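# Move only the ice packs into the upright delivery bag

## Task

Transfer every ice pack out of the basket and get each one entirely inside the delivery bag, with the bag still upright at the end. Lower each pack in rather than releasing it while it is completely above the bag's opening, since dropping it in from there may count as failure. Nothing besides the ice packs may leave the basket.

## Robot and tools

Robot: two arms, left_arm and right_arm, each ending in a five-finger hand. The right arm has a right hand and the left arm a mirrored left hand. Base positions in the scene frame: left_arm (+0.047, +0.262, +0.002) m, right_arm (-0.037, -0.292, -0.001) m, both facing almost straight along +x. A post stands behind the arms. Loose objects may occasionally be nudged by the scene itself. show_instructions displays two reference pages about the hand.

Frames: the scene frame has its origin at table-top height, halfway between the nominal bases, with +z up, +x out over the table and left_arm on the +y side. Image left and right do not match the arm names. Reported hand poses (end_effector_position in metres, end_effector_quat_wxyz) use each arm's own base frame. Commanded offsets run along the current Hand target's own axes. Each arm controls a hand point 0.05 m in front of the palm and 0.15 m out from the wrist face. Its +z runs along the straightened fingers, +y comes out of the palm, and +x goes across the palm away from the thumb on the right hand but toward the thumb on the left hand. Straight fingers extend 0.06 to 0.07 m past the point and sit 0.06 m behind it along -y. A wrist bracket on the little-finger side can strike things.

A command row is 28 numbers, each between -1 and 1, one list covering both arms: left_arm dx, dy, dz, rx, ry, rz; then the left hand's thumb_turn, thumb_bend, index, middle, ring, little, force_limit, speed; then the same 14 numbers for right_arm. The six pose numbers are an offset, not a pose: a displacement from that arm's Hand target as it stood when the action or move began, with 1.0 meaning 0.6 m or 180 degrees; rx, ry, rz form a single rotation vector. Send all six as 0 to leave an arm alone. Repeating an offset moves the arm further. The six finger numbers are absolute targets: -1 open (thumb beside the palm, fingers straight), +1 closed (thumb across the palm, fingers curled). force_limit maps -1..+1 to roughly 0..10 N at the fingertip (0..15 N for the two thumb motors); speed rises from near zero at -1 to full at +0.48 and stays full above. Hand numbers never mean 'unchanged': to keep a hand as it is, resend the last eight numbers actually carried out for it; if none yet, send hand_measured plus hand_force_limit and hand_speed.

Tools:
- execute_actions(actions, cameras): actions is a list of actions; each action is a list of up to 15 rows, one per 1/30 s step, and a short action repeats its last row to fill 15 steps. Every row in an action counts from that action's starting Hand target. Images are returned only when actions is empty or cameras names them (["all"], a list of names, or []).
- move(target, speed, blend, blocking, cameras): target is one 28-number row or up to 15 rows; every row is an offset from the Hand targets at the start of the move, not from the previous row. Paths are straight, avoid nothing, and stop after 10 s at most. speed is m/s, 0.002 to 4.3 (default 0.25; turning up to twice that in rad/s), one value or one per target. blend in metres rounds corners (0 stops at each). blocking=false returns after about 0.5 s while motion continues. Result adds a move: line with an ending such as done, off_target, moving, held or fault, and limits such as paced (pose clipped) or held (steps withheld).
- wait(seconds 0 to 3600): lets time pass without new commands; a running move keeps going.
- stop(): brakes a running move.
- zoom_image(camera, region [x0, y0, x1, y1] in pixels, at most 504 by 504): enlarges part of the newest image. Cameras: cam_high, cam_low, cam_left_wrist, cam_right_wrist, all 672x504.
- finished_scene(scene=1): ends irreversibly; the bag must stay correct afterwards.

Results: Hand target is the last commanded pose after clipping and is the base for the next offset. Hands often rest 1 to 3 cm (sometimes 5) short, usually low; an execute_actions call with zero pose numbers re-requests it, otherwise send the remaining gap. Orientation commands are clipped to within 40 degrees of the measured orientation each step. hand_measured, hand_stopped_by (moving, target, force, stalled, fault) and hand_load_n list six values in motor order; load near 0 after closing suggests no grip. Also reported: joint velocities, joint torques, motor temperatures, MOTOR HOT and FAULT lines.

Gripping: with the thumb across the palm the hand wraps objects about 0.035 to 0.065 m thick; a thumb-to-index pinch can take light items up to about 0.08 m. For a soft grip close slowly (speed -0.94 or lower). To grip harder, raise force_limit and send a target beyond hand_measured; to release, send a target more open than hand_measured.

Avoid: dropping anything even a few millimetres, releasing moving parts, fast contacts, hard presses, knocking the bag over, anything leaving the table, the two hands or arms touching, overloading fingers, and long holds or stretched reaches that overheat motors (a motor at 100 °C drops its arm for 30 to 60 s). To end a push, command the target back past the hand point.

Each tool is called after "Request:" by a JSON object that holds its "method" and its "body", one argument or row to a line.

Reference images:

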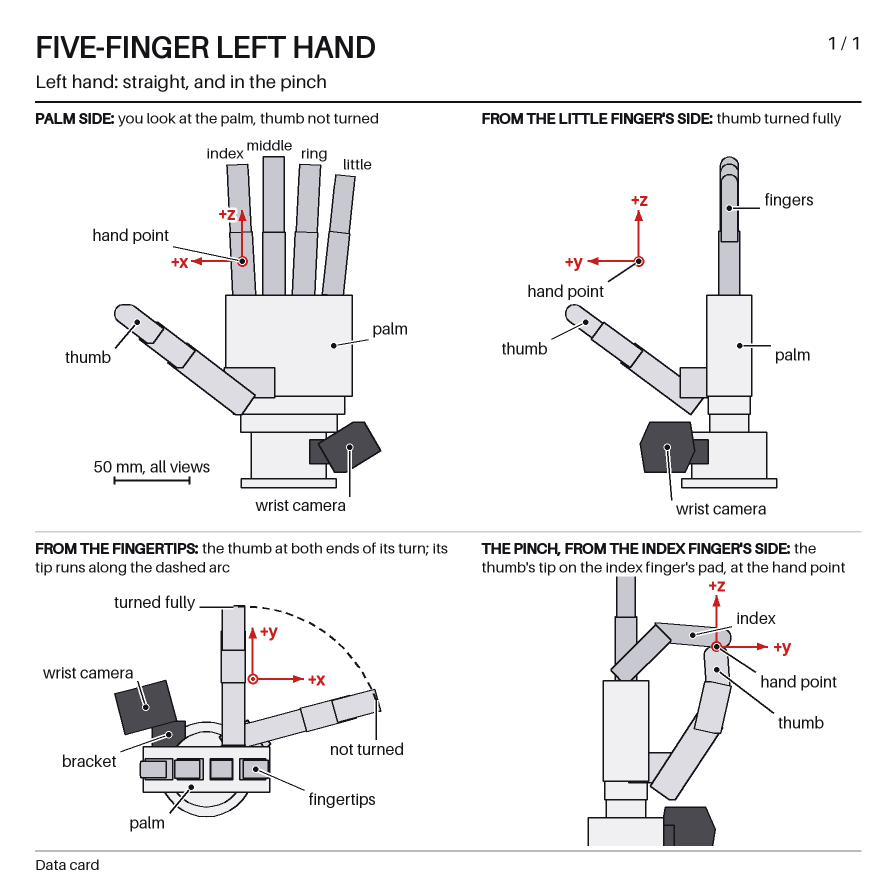

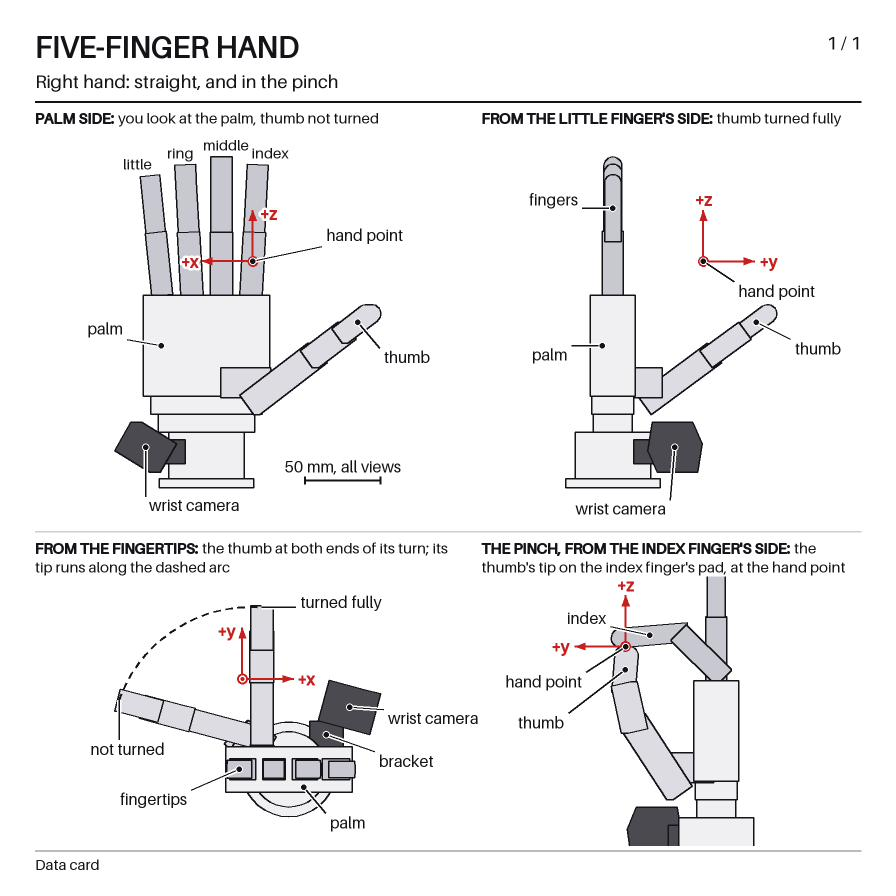

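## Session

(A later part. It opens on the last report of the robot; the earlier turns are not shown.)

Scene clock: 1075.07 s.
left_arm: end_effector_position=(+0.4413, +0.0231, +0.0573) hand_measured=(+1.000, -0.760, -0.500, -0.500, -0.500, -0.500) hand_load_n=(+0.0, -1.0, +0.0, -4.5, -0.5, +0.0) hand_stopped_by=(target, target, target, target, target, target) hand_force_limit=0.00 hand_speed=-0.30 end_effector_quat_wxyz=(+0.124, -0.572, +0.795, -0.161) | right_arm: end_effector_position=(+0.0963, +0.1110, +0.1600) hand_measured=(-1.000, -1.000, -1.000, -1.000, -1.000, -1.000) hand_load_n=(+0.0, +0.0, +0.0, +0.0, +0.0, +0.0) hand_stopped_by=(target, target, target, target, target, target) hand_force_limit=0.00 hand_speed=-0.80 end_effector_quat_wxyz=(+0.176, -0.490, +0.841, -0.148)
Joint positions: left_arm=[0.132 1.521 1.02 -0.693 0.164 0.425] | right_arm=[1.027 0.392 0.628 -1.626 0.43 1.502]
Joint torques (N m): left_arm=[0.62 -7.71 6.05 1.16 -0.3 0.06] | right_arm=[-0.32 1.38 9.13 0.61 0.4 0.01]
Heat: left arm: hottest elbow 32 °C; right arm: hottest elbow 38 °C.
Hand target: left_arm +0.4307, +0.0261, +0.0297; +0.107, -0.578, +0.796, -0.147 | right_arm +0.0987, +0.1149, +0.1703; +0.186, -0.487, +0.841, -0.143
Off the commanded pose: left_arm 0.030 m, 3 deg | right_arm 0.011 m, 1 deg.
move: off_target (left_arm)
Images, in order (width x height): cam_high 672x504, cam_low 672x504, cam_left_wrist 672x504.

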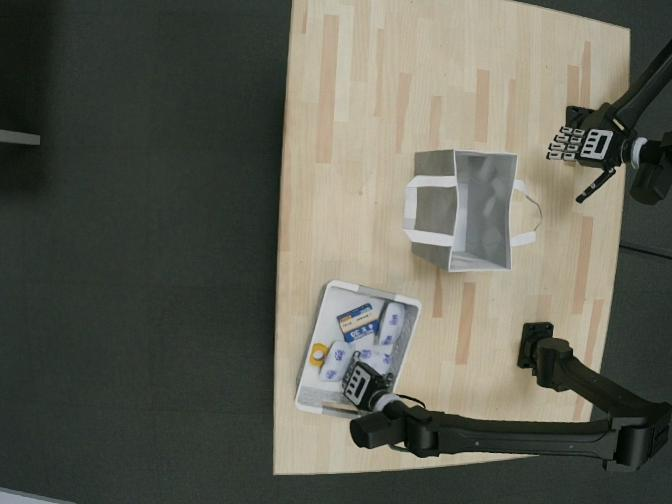

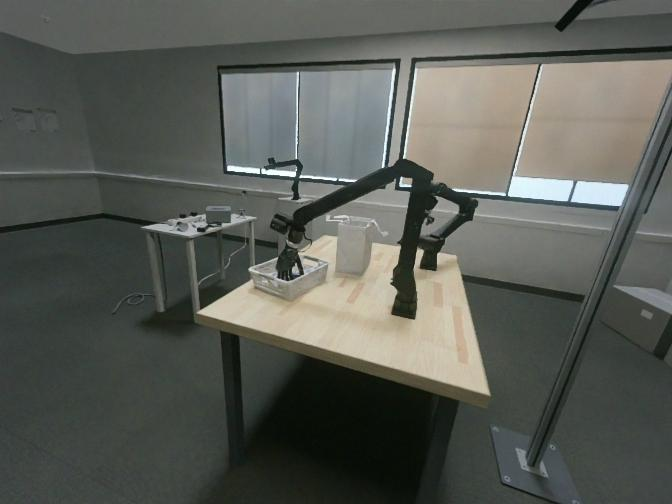

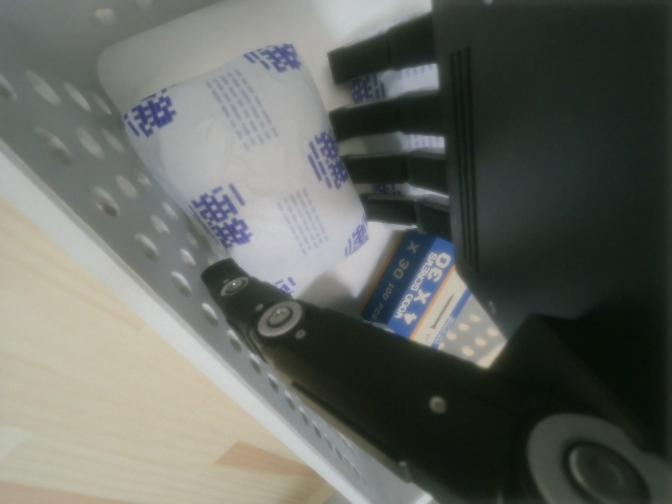

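Request:
{"method": "move", "body": {
  "target": [0,0,0,0,0,0,1,-0.76,-0.1,-0.1,-0.1,-0.1,0,-0.7,0,0,0,0,0,0,-1,-1,-1,-1,-1,-1,0,-0.8],
  "speed": 0.06,
  "cameras": ["cam_high","cam_left_wrist","cam_low"]
}}

Request:
{"method": "zoom_image", "body": {
  "camera": "cam_high",
  "region": [310, 330, 410, 420]
}}

Request:
{"method": "zoom_image", "body": {
  "camera": "cam_left_wrist",
  "region": [120, 0, 480, 340]
}}

Scene clock: 1096.20 s.
left_arm: end_effector_position=(+0.4455, +0.0240, +0.0462) hand_measured=(+1.000, -0.760, -0.100, -0.100, -0.100, -0.100) hand_load_n=(-0.5, +0.0, +0.0, +0.5, +0.0, +0.0) hand_stopped_by=(target, target, target, target, target, target) hand_force_limit=0.00 hand_speed=-0.70 end_effector_quat_wxyz=(+0.126, -0.572, +0.795, -0.161) | right_arm: end_effector_position=(+0.0963, +0.1110, +0.1600) hand_measured=(-1.000, -1.000, -1.000, -1.000, -1.000, -1.000) hand_load_n=(+0.0, +0.0, +0.0, +0.0, +0.0, +0.0) hand_stopped_by=(target, target, target, target, target, target) hand_force_limit=0.00 hand_speed=-0.80 end_effector_quat_wxyz=(+0.176, -0.490, +0.841, -0.148)
Joint positions: left_arm=[0.132 1.545 1.014 -0.661 0.162 0.425] | right_arm=[1.027 0.392 0.628 -1.626 0.43 1.502]
Joint torques (N m): left_arm=[0.62 -10.52 6.41 0.1 -0.25 0.06] | right_arm=[-0.32 1.32 9.13 0.59 0.4 0.01]
Heat: left arm: hottest elbow 32 °C; right arm: hottest elbow 38 °C.
Hand target: left_arm +0.4309, +0.0261, +0.0298; +0.107, -0.578, +0.796, -0.147 | right_arm +0.0987, +0.1149, +0.1703; +0.186, -0.487, +0.841, -0.143
Off the commanded pose: left_arm 0.022 m, 3 deg | right_arm 0.011 m, 1 deg.
move: done
Images, in order (width x height): cam_high 672x504, cam_low 672x504, cam_left_wrist 672x504.

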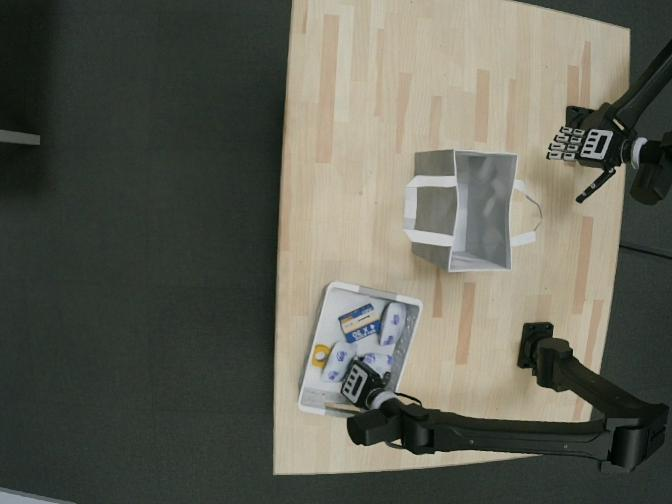

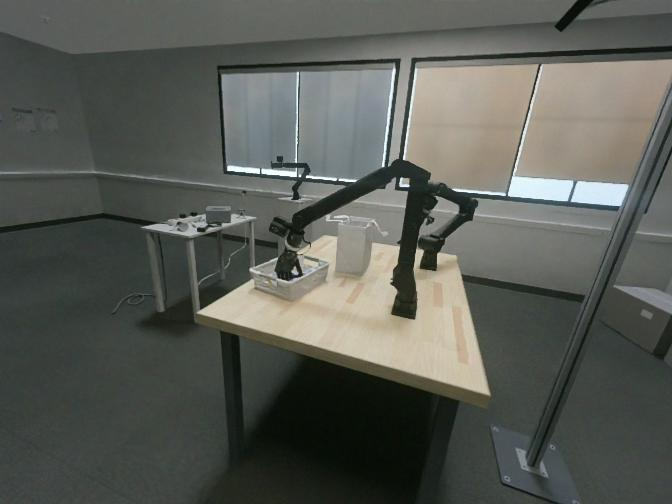

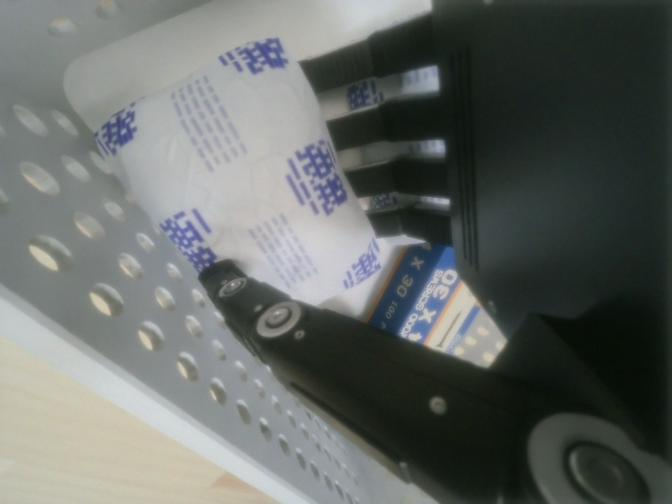

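Scaled by 5.040 from the camera's image (finer frame: 960x720).

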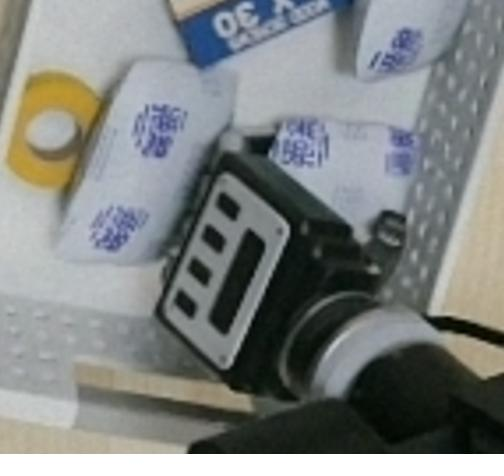

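Scaled by 1.400 from the camera's image (finer frame: 960x720).

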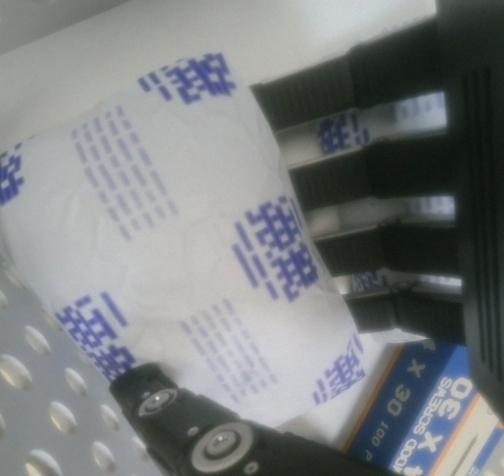

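Request:
{"method": "move", "body": {
  "target": [0,0,0,0,0,0,1,-0.76,0.15,0.15,0.15,0.15,0,-0.7,0,0,0,0,0,0,-1,-1,-1,-1,-1,-1,0,-0.8],
  "speed": 0.06,
  "cameras": ["cam_high","cam_left_wrist"]
}}

Request:
{"method": "zoom_image", "body": {
  "camera": "cam_high",
  "region": [310, 330, 410, 420]
}}

Request:
{"method": "zoom_image", "body": {
  "camera": "cam_left_wrist",
  "region": [120, 0, 480, 340]
}}

Scene clock: 1107.43 s.
left_arm: end_effector_position=(+0.4399, +0.0236, +0.0404) hand_measured=(+1.000, -0.760, +0.150, +0.150, +0.150, +0.150) hand_load_n=(+0.0, +1.0, +0.5, +3.0, +0.0, +0.0) hand_stopped_by=(target, target, target, target, target, target) hand_force_limit=0.00 hand_speed=-0.70 end_effector_quat_wxyz=(+0.119, -0.573, +0.795, -0.156) | right_arm: end_effector_position=(+0.0963, +0.1110, +0.1600) hand_measured=(-1.000, -1.000, -1.000, -1.000, -1.000, -1.000) hand_load_n=(+0.0, +0.0, +0.0, +0.0, +0.0, +0.0) hand_stopped_by=(target, target, target, target, target, target) hand_force_limit=0.00 hand_speed=-0.80 end_effector_quat_wxyz=(+0.176, -0.490, +0.841, -0.148)
Joint positions: left_arm=[0.132 1.549 1.003 -0.661 0.16 0.425] | right_arm=[1.027 0.392 0.628 -1.626 0.43 1.502]
Joint torques (N m): left_arm=[0.62 -9.99 7.28 0.12 -0.15 0.06] | right_arm=[-0.32 1.38 9.13 0.61 0.4 0.01]
Heat: left arm: hottest elbow 32 °C; right arm: hottest elbow 38 °C.
Hand target: left_arm +0.4309, +0.0262, +0.0298; +0.107, -0.578, +0.796, -0.147 | right_arm +0.0987, +0.1149, +0.1703; +0.186, -0.487, +0.841, -0.143
Off the commanded pose: left_arm 0.014 m, 2 deg | right_arm 0.011 m, 1 deg.
move: done

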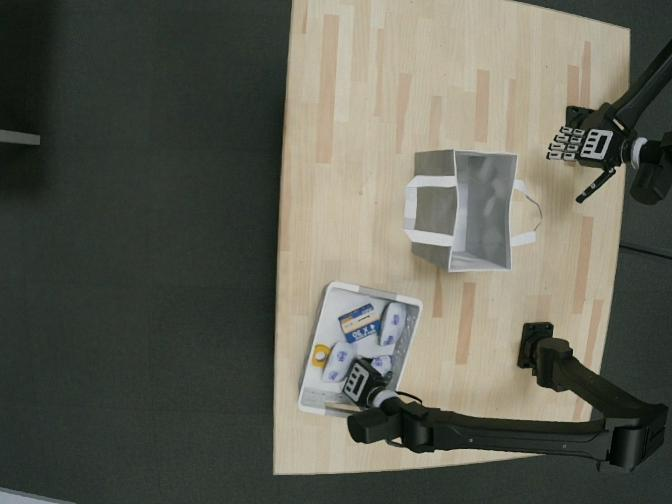

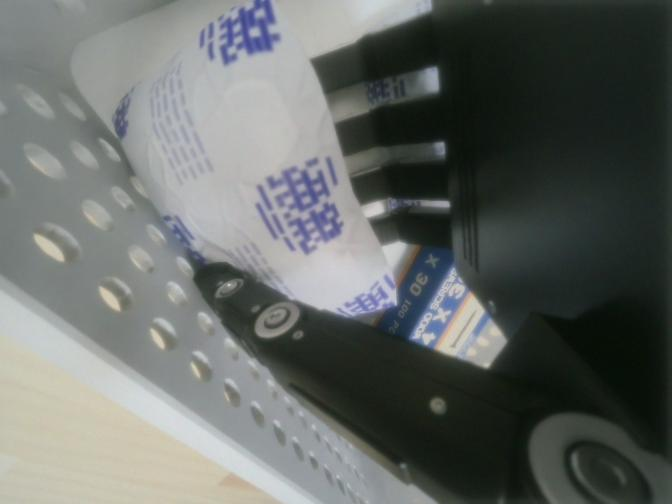

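Scaled by 5.040 from the camera's image (finer frame: 960x720).

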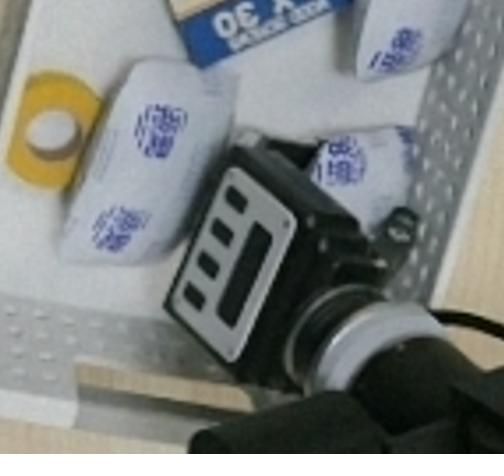

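Scaled by 1.400 from the camera's image (finer frame: 960x720).

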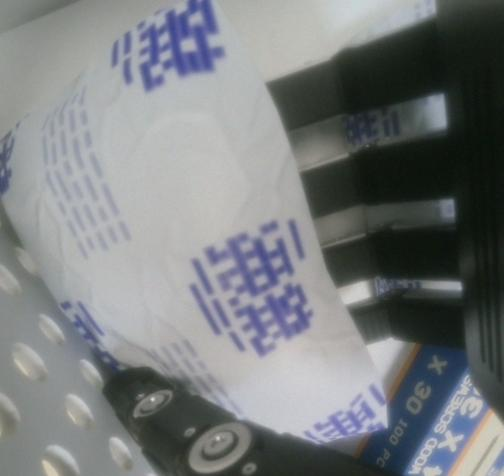

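Request:
{"method": "move", "body": {
  "target": [0,0,0,0,0,0,1,-0.1,0.15,0.15,0.15,0.15,-0.3,-0.8,0,0,0,0,0,0,-1,-1,-1,-1,-1,-1,0,-0.8],
  "speed": 0.06,
  "cameras": ["cam_high","cam_left_wrist"]
}}

Request:
{"method": "zoom_image", "body": {
  "camera": "cam_left_wrist",
  "region": [120, 0, 480, 340]
}}

Scene clock: 1115.13 s.
left_arm: end_effector_position=(+0.4399, +0.0237, +0.0404) hand_measured=(+1.000, -0.698, +0.150, +0.148, +0.150, +0.150) hand_load_n=(+0.0, +5.0, +0.5, +4.0, +0.5, +0.0) hand_stopped_by=(target, force, target, target, target, target) hand_force_limit=-0.30 hand_speed=-0.80 end_effector_quat_wxyz=(+0.119, -0.573, +0.795, -0.156) | right_arm: end_effector_position=(+0.0963, +0.1110, +0.1600) hand_measured=(-1.000, -1.000, -1.000, -1.000, -1.000, -1.000) hand_load_n=(-0.5, +0.0, -0.5, +0.0, +0.0, +0.0) hand_stopped_by=(target, target, target, target, target, target) hand_force_limit=0.00 hand_speed=-0.80 end_effector_quat_wxyz=(+0.176, -0.490, +0.841, -0.148)
Joint positions: left_arm=[0.132 1.549 1.003 -0.661 0.16 0.425] | right_arm=[1.027 0.392 0.628 -1.626 0.43 1.502]
Joint torques (N m): left_arm=[0.62 -9.93 7.28 0.1 -0.14 0.06] | right_arm=[-0.32 1.32 9.13 0.61 0.4 0]
Heat: left arm: hottest elbow 32 °C; right arm: hottest elbow 38 °C.
Hand target: left_arm +0.4309, +0.0262, +0.0298; +0.107, -0.578, +0.796, -0.147 | right_arm +0.0987, +0.1149, +0.1703; +0.186, -0.487, +0.841, -0.143
Off the commanded pose: left_arm 0.014 m, 2 deg | right_arm 0.011 m, 1 deg.
move: done

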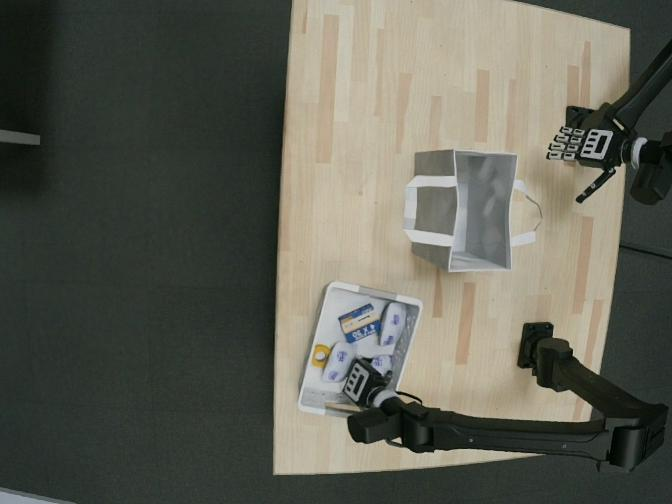

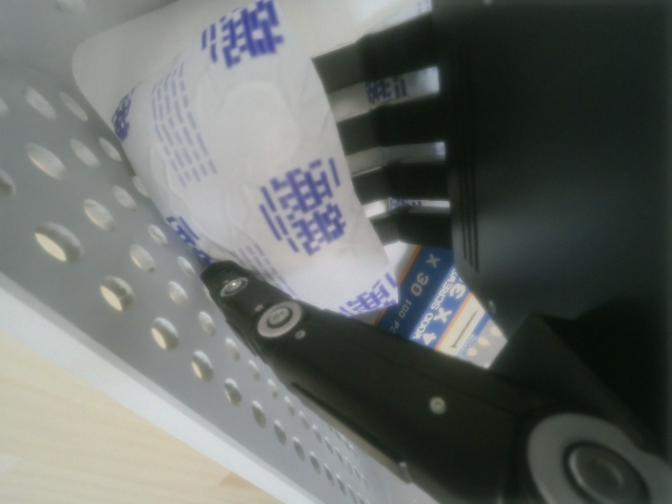

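Scaled by 1.400 from the camera's image (finer frame: 960x720).

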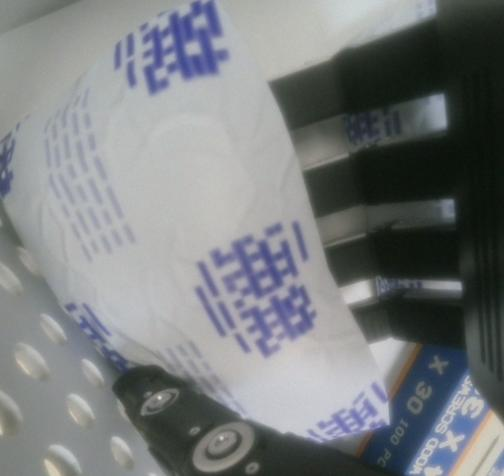

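Request:
{"method": "move", "body": {
  "target": [0,0,0,0,0,0,1,-0.2,0.25,0.25,0.25,0.25,0.1,-0.8,0,0,0,0,0,0,-1,-1,-1,-1,-1,-1,0,-0.8],
  "speed": 0.06,
  "cameras": ["cam_high","cam_left_wrist"]
}}

Request:
{"method": "zoom_image", "body": {
  "camera": "cam_left_wrist",
  "region": [120, 0, 480, 340]
}}

Scene clock: 1127.33 s.
left_arm: end_effector_position=(+0.4399, +0.0237, +0.0400) hand_measured=(+1.000, -0.686, +0.248, +0.182, +0.250, +0.250) hand_load_n=(+0.5, +10.0, +4.0, +4.0, +2.5, +0.0) hand_stopped_by=(target, force, target, force, target, target) hand_force_limit=0.10 hand_speed=-0.80 end_effector_quat_wxyz=(+0.119, -0.573, +0.795, -0.156) | right_arm: end_effector_position=(+0.0963, +0.1110, +0.1600) hand_measured=(-1.000, -1.000, -1.000, -1.000, -1.000, -1.000) hand_load_n=(+0.0, +0.0, +0.0, +0.0, +0.0, +0.0) hand_stopped_by=(target, target, target, target, target, target) hand_force_limit=0.00 hand_speed=-0.80 end_effector_quat_wxyz=(+0.176, -0.490, +0.841, -0.148)
Joint positions: left_arm=[0.132 1.55 1.003 -0.661 0.16 0.425] | right_arm=[1.027 0.392 0.628 -1.626 0.43 1.502]
Joint torques (N m): left_arm=[0.62 -9.99 7.27 0.1 -0.14 0.06] | right_arm=[-0.32 1.32 9.11 0.61 0.4 0.01]
Heat: left arm: hottest elbow 32 °C; right arm: hottest elbow 38 °C.
Hand target: left_arm +0.4309, +0.0261, +0.0297; +0.107, -0.578, +0.796, -0.147 | right_arm +0.0987, +0.1149, +0.1703; +0.186, -0.487, +0.841, -0.143
Off the commanded pose: left_arm 0.014 m, 2 deg | right_arm 0.011 m, 1 deg.
move: done

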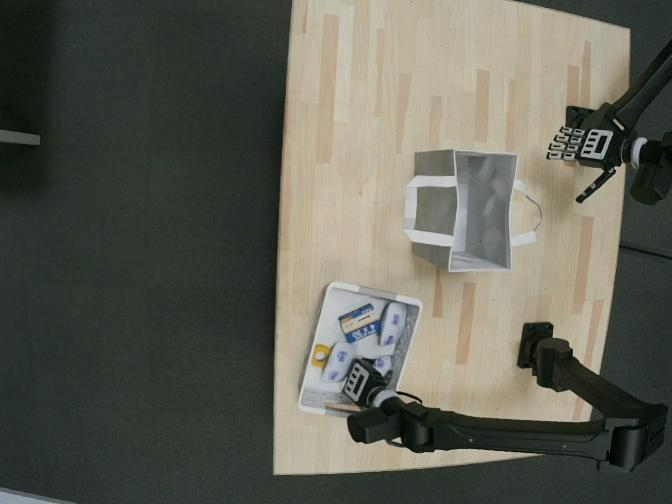

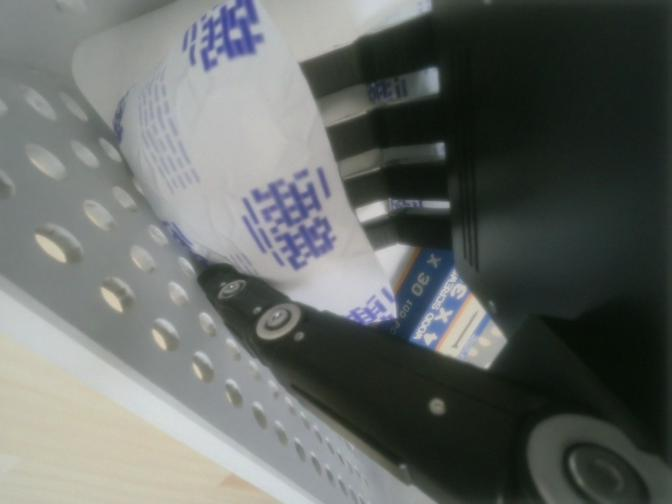

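Scaled by 1.400 from the camera's image (finer frame: 960x720).

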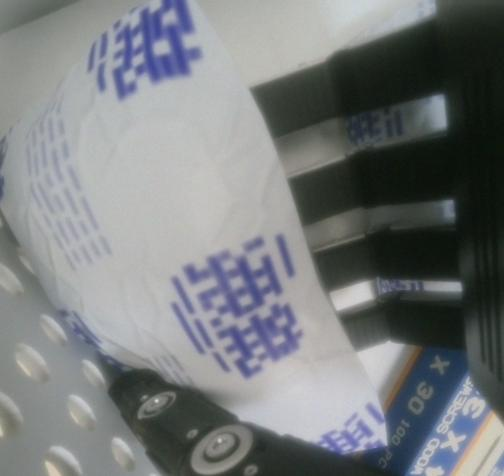

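Request:
{"method": "move", "body": {
  "target": [0,-0.0359,-0.0934,0,0,0,1,-0.2,0.25,0.25,0.25,0.25,0.1,-0.8,0,0,0,0,0,0,-1,-1,-1,-1,-1,-1,0,-0.8],
  "speed": 0.06,
  "cameras": ["cam_high","cam_left_wrist","cam_low"]
}}

Request:
{"method": "zoom_image", "body": {
  "camera": "cam_low",
  "region": [240, 220, 340, 310]
}}

Request:
{"method": "zoom_image", "body": {
  "camera": "cam_high",
  "region": [310, 330, 410, 420]
}}

Scene clock: 1140.07 s.
left_arm: end_effector_position=(+0.4165, +0.0206, +0.0686) hand_measured=(+1.000, -0.686, +0.248, +0.182, +0.250, +0.250) hand_load_n=(+1.5, +9.5, +4.0, +4.0, +2.5, +0.0) hand_stopped_by=(target, force, target, force, target, target) hand_force_limit=0.10 hand_speed=-0.80 end_effector_quat_wxyz=(+0.091, -0.579, +0.798, -0.141) | right_arm: end_effector_position=(+0.0963, +0.1110, +0.1600) hand_measured=(-1.000, -1.000, -1.000, -1.000, -1.000, -1.000) hand_load_n=(-0.5, +0.0, +0.0, +0.0, +0.0, +0.0) hand_stopped_by=(target, target, target, target, target, target) hand_force_limit=0.00 hand_speed=-0.80 end_effector_quat_wxyz=(+0.176, -0.490, +0.841, -0.148)
Joint positions: left_arm=[0.132 1.495 1.03 -0.808 0.16 0.425] | right_arm=[1.027 0.392 0.628 -1.626 0.43 1.502]
Joint torques (N m): left_arm=[0.62 -11.69 12.26 -0.58 -0.15 0.06] | right_arm=[-0.32 1.38 9.13 0.61 0.4 0.01]
Heat: left arm: hottest elbow 33 °C; right arm: hottest elbow 38 °C.
Hand target: left_arm +0.4309, +0.0261, +0.0897; +0.107, -0.578, +0.796, -0.147 | right_arm +0.0987, +0.1149, +0.1703; +0.186, -0.487, +0.841, -0.143
Off the commanded pose: left_arm 0.026 m, 2 deg | right_arm 0.011 m, 1 deg.
move: off_target (left_arm)
Images, in order (width x height): cam_high 672x504, cam_low 672x504, cam_left_wrist 672x504.

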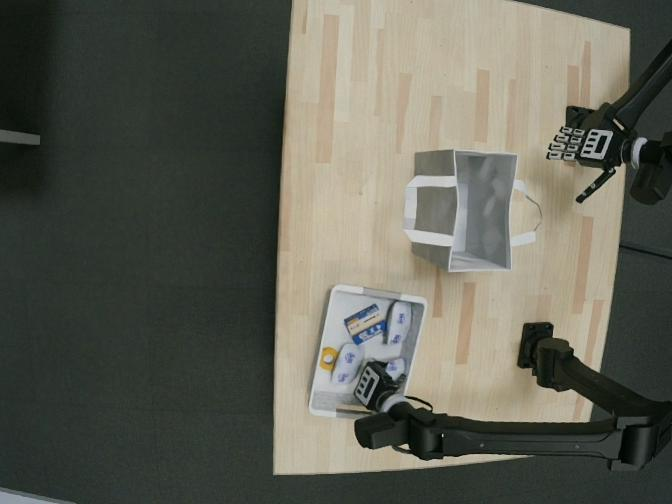

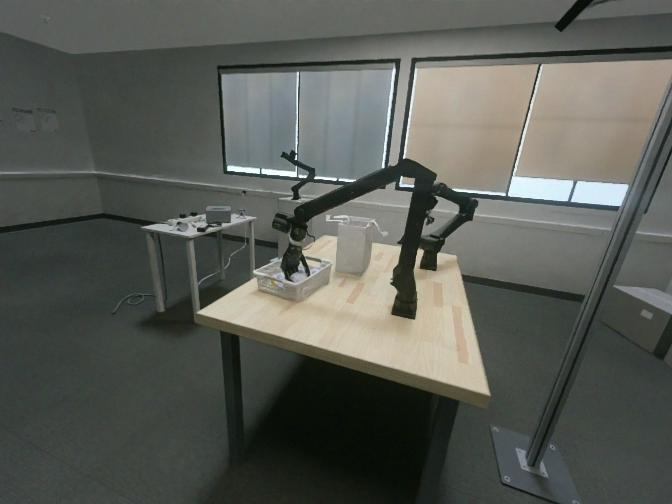

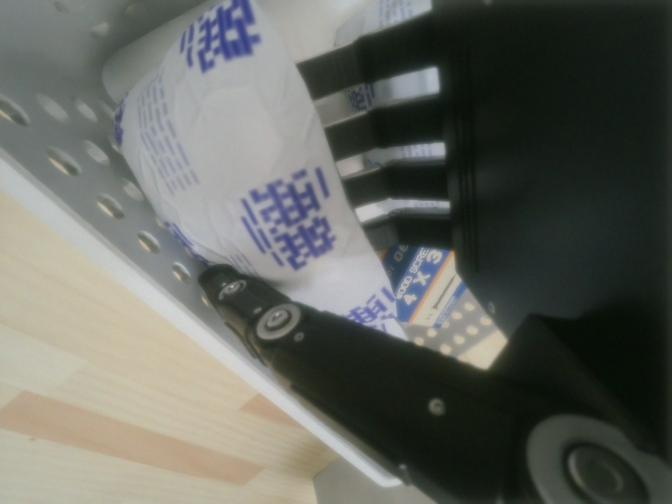

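Scaled by 5.040 from the camera's image (finer frame: 960x720).

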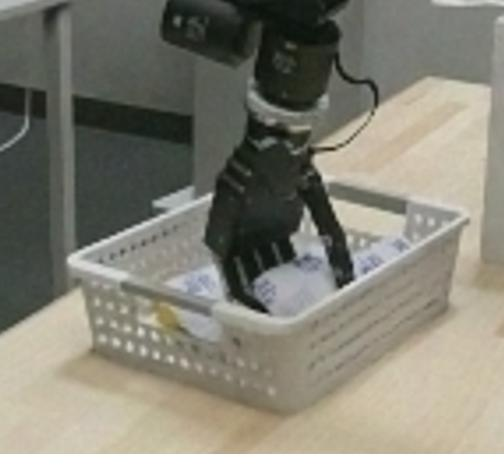

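Scaled by 5.040 from the camera's image (finer frame: 960x720).

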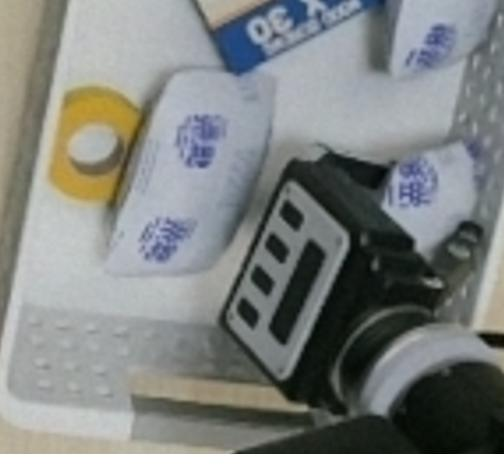

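Request:
{"method": "move", "body": {
  "target": [-0.0008,-0.0468,-0.0535,0,0,0,1,-0.2,0.25,0.25,0.25,0.25,0.1,-0.8,0,0,0,0,0,0,-1,-1,-1,-1,-1,-1,0,-0.8],
  "speed": 0.08,
  "cameras": ["cam_high","cam_left_wrist","cam_low"]
}}

Request:
{"method": "zoom_image", "body": {
  "camera": "cam_low",
  "region": [240, 220, 340, 310]
}}

Request:
{"method": "zoom_image", "body": {
  "camera": "cam_high",
  "region": [310, 280, 430, 420]
}}

Scene clock: 1150.97 s.
left_arm: end_effector_position=(+0.4250, +0.0224, +0.1044) hand_measured=(+1.000, -0.686, +0.248, +0.182, +0.250, +0.250) hand_load_n=(+1.0, +9.5, +4.0, +3.5, +2.5, +0.0) hand_stopped_by=(target, force, target, force, target, target) hand_force_limit=0.10 hand_speed=-0.80 end_effector_quat_wxyz=(+0.084, -0.581, +0.798, -0.135) | right_arm: end_effector_position=(+0.0963, +0.1110, +0.1600) hand_measured=(-1.000, -1.000, -1.000, -1.000, -1.000, -1.000) hand_load_n=(+0.0, +0.0, +0.0, +0.0, +0.0, +0.0) hand_stopped_by=(target, target, target, target, target, target) hand_force_limit=0.00 hand_speed=-0.80 end_effector_quat_wxyz=(+0.176, -0.490, +0.841, -0.148)
Joint positions: left_arm=[0.132 1.489 1.127 -0.929 0.155 0.422] | right_arm=[1.027 0.392 0.628 -1.626 0.43 1.502]
Joint torques (N m): left_arm=[-0.38 -11.69 13.44 -0.25 -0.12 -0.04] | right_arm=[-0.32 1.38 9.13 0.59 0.4 0.01]
Heat: left arm: hottest elbow 33 °C; right arm: hottest elbow 38 °C.
Hand target: left_arm +0.4451, +0.0220, +0.1299; +0.107, -0.578, +0.796, -0.147 | right_arm +0.0987, +0.1149, +0.1703; +0.186, -0.487, +0.841, -0.143
Off the commanded pose: left_arm 0.032 m, 3 deg | right_arm 0.011 m, 1 deg.
move: off_target (left_arm)
Images, in order (width x height): cam_high 672x504, cam_low 672x504, cam_left_wrist 672x504.

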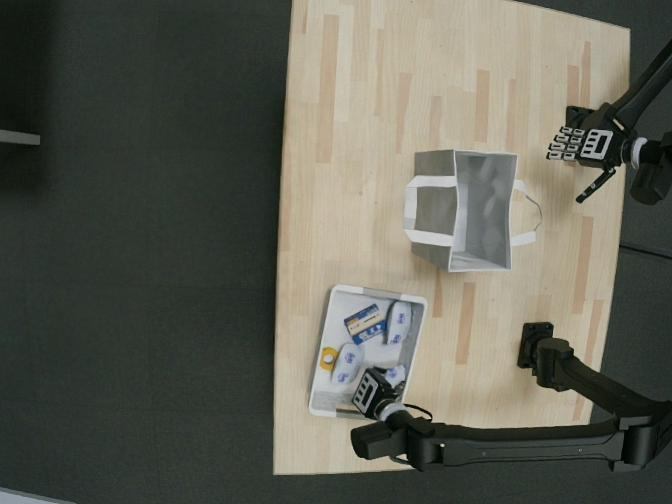

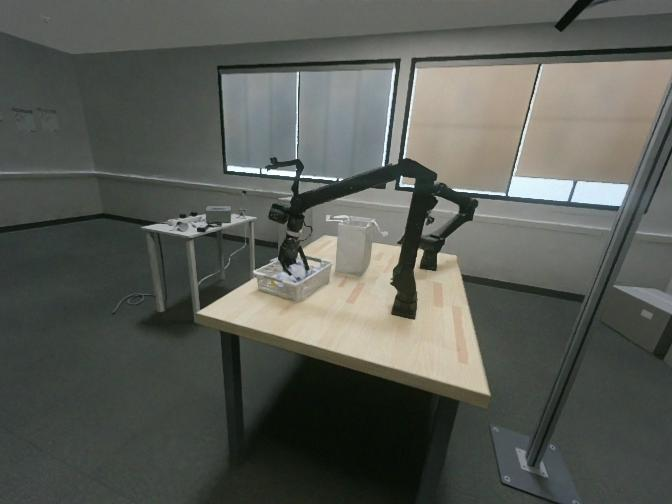

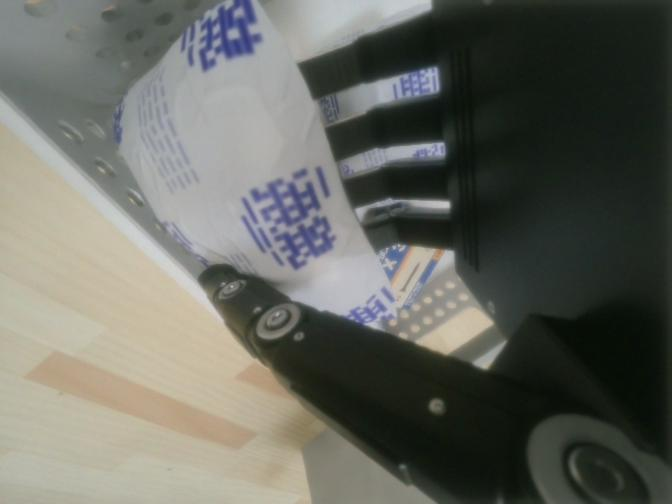

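Scaled by 5.040 from the camera's image (finer frame: 960x720).

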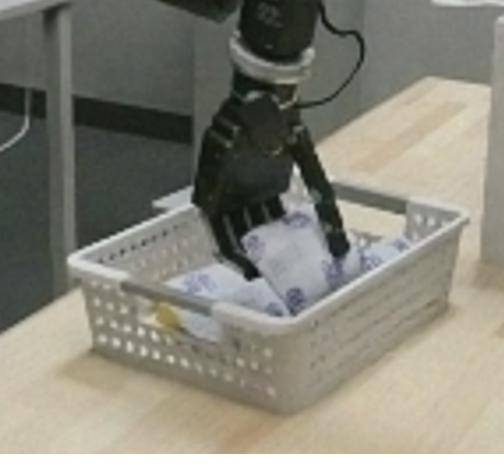

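Scaled by 3.600 from the camera's image (finer frame: 960x720).

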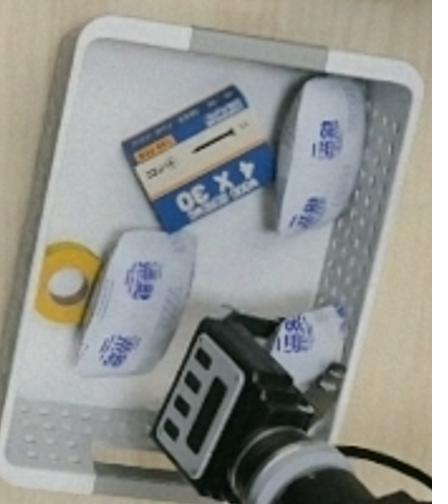

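Request:
{"method": "move", "body": {
  "target": [0.0427,-0.1195,-0.3472,0,0,0,1,-0.2,0.25,0.25,0.25,0.25,0.1,-0.8,0,0,0,0,0,0,-1,-1,-1,-1,-1,-1,0,-0.8],
  "speed": 0.12,
  "cameras": ["cam_high","cam_left_wrist","cam_low"]
}}

Request:
{"method": "zoom_image", "body": {
  "camera": "cam_low",
  "region": [240, 130, 390, 310]
}}

Request:
{"method": "zoom_image", "body": {
  "camera": "cam_high",
  "region": [310, 280, 430, 420]
}}

Scene clock: 1212.70 s.
left_arm: end_effector_position=(+0.4206, +0.0032, +0.3287) hand_measured=(+1.000, -0.686, +0.248, +0.182, +0.250, +0.250) hand_load_n=(+1.0, +10.0, +4.0, +4.0, +2.5, +0.0) hand_stopped_by=(target, force, target, force, target, target) hand_force_limit=0.10 hand_speed=-0.80 end_effector_quat_wxyz=(+0.090, -0.581, +0.797, -0.137) | right_arm: end_effector_position=(+0.0963, +0.1110, +0.1600) hand_measured=(-1.000, -1.000, -1.000, -1.000, -1.000, -1.000) hand_load_n=(+0.0, +0.0, +0.0, +0.0, +0.0, +0.0) hand_stopped_by=(target, target, target, target, target, target) hand_force_limit=0.00 hand_speed=-0.80 end_effector_quat_wxyz=(+0.176, -0.490, +0.841, -0.148)
Joint positions: left_arm=[0.088 1.424 1.654 -1.502 0.14 0.378] | right_arm=[1.027 0.392 0.628 -1.626 0.43 1.502]
Joint torques (N m): left_arm=[-0.56 -9.11 14.31 -0.32 -0.13 -0.04] | right_arm=[-0.32 1.38 9.13 0.59 0.4 0.01]
Motor temperatures (°C): left_arm=[22 25 43 24 24 25] | right_arm=[23 26 39 23 21 23]
Heat: left arm: hottest elbow 43 °C; right arm: hottest elbow 39 °C.
Hand target: left_arm +0.4300, -0.0002, +0.3499; +0.107, -0.578, +0.796, -0.147 | right_arm +0.0987, +0.1149, +0.1703; +0.186, -0.487, +0.841, -0.143
Off the commanded pose: left_arm 0.024 m, 2 deg | right_arm 0.011 m, 1 deg.
move: off_target (left_arm)
Images, in order (width x height): cam_high 672x504, cam_low 672x504, cam_left_wrist 672x504.

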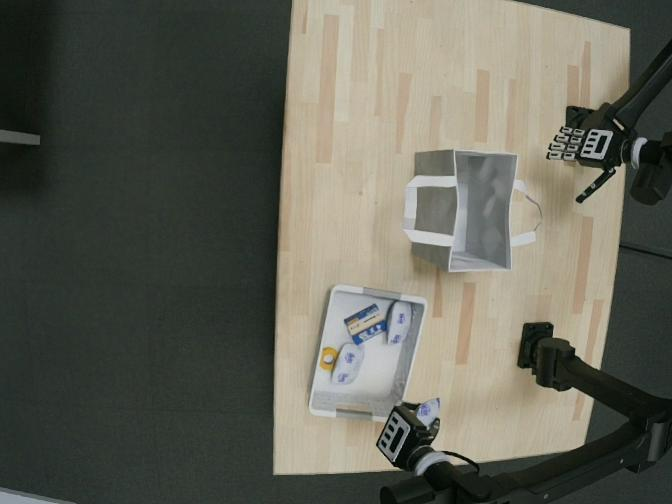

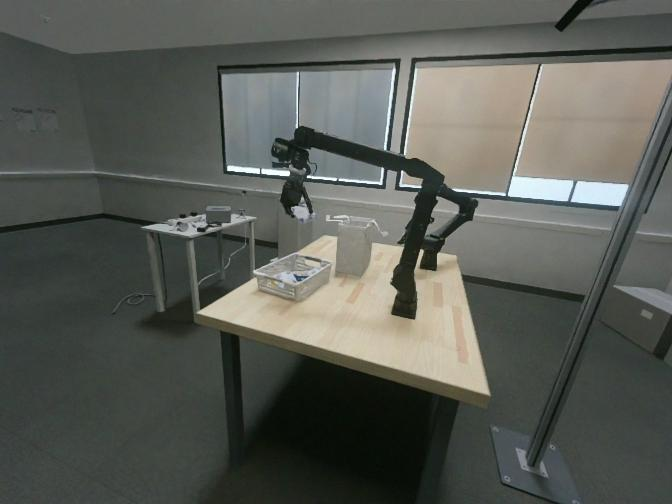

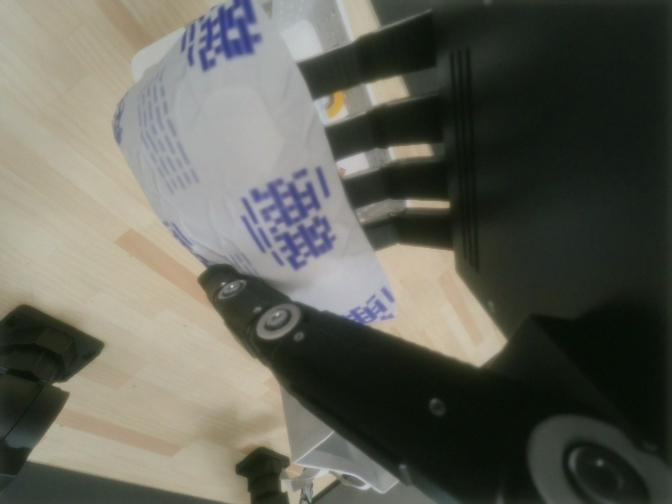

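Scaled by 2.800 from the camera's image (finer frame: 960x720).

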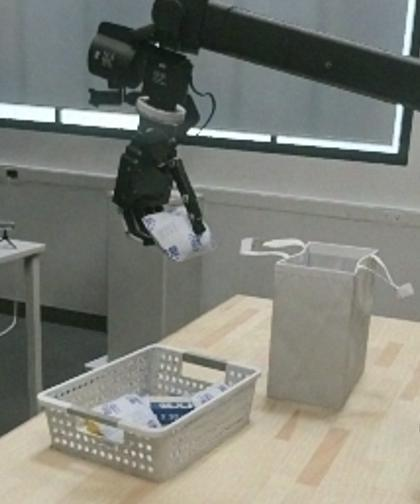

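Scaled by 3.600 from the camera's image (finer frame: 960x720).

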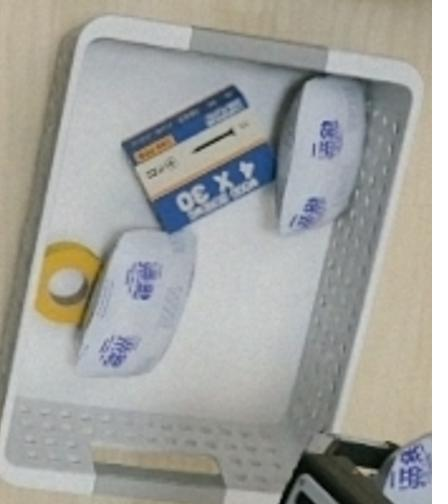

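Request:
{"method": "move", "body": {
  "target": [
    [0.174,-0.0277,-0.0608,0,0.0398,0.1038,1,-0.2,0.25,0.25,0.25,0.25,0.1,-0.8,0,0,0,0,0,0,-1,-1,-1,-1,-1,-1,0,-0.8],
    [0.6967,0.0397,-0.0867,0,0.1432,0.3736,1,-0.2,0.25,0.25,0.25,0.25,0.1,-0.8,0,0,0,0,0,0,-1,-1,-1,-1,-1,-1,0,-0.8]
  ],
  "speed": 0.15,
  "blend": [0.05,0],
  "cameras": ["cam_high","cam_left_wrist","cam_low"]
}}

Request:
{"method": "zoom_image", "body": {
  "camera": "cam_low",
  "region": [290, 130, 440, 310]
}}

Request:
{"method": "zoom_image", "body": {
  "camera": "cam_high",
  "region": [390, 120, 640, 320]
}}

Scene clock: 1356.03 s.
left_arm: end_effector_position=(+0.2584, -0.3792, +0.3710) hand_measured=(+1.000, -0.686, +0.248, +0.182, +0.250, +0.250) hand_load_n=(+1.0, +10.0, +4.0, +3.5, +2.5, +0.0) hand_stopped_by=(target, force, target, force, target, target) hand_force_limit=0.10 hand_speed=-0.80 end_effector_quat_wxyz=(-0.008, -0.007, +0.985, -0.172) | right_arm: end_effector_position=(+0.0963, +0.1110, +0.1600) hand_measured=(-1.000, -1.000, -1.000, -1.000, -1.000, -1.000) hand_load_n=(+0.0, +0.0, +0.0, +0.0, +0.0, +0.0) hand_stopped_by=(target, target, target, target, target, target) hand_force_limit=0.00 hand_speed=-0.80 end_effector_quat_wxyz=(+0.176, -0.490, +0.841, -0.148)
Joint positions: left_arm=[-0.9 1.586 1.952 -1.671 0.223 0.626] | right_arm=[1.027 0.392 0.628 -1.626 0.43 1.502]
Joint torques (N m): left_arm=[-0.09 -12.04 13.78 -0.34 0.05 0.1] | right_arm=[-0.32 1.38 9.13 0.61 0.4 0]
Motor temperatures (°C): left_arm=[22 24 48 24 24 25] | right_arm=[23 26 39 23 21 23]
Heat: left arm: hottest elbow 48 °C; right arm: hottest elbow 39 °C.
Hand target: left_arm +0.2616, -0.3851, +0.3898; +0.000, +0.001, +0.983, -0.182 | right_arm +0.0987, +0.1149, +0.1703; +0.186, -0.487, +0.841, -0.143
Off the commanded pose: left_arm 0.020 m, 2 deg | right_arm 0.011 m, 1 deg.
joint sent to its limit (left arm) — joint 4 (wrist pitch), lower limit. The joint targets still meet the commanded pose.
move: off_target (left_arm)
Images, in order (width x height): cam_high 672x504, cam_low 672x504, cam_left_wrist 672x504.

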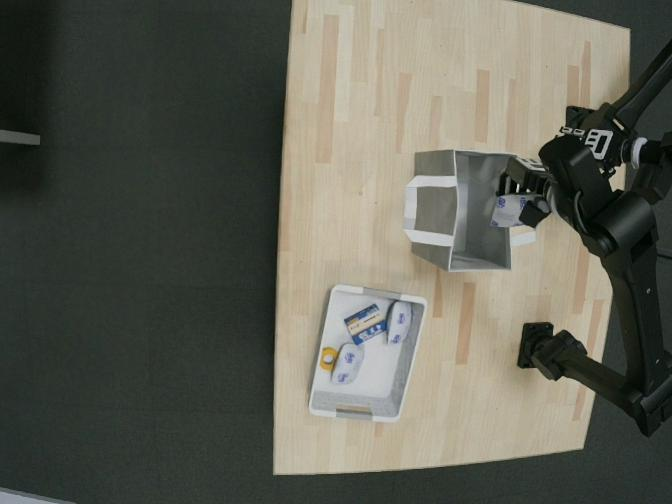

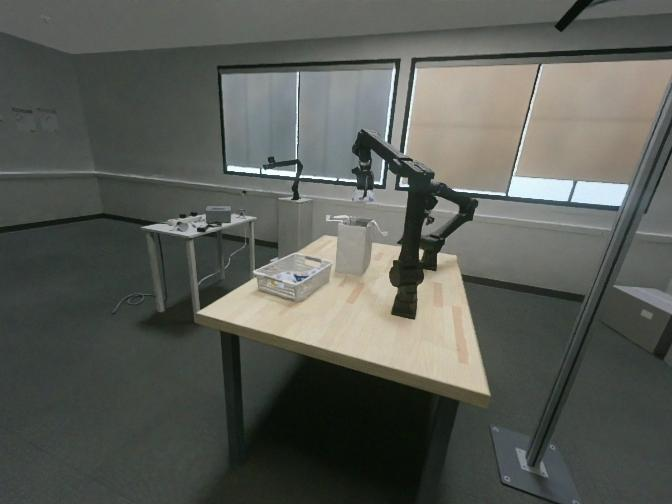

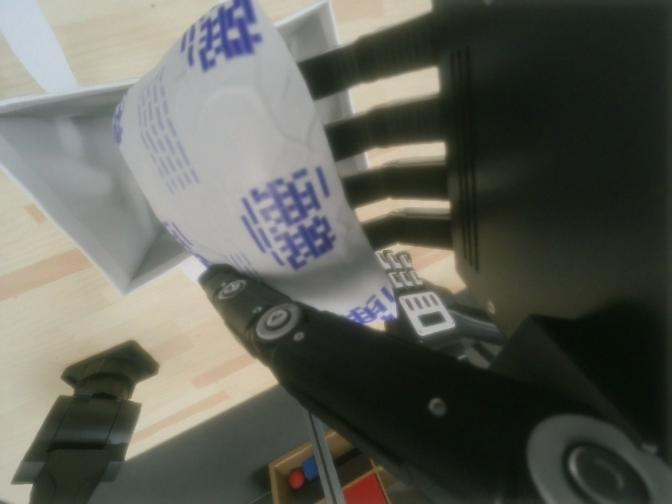

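Scaled by 2.800 from the camera's image (finer frame: 960x720).

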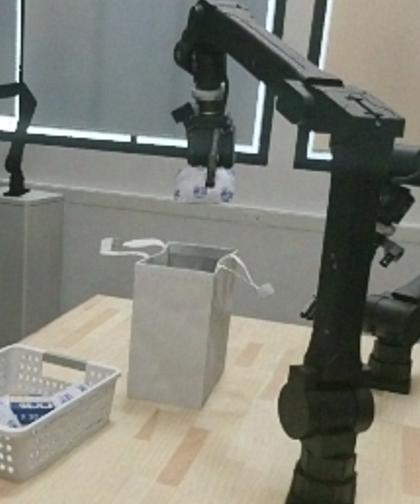

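Scaled by 2.016 from the camera's image (finer frame: 960x720).

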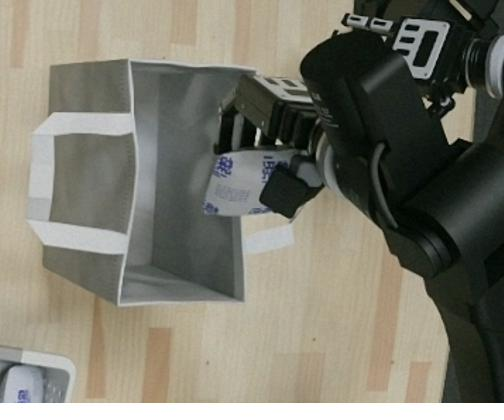

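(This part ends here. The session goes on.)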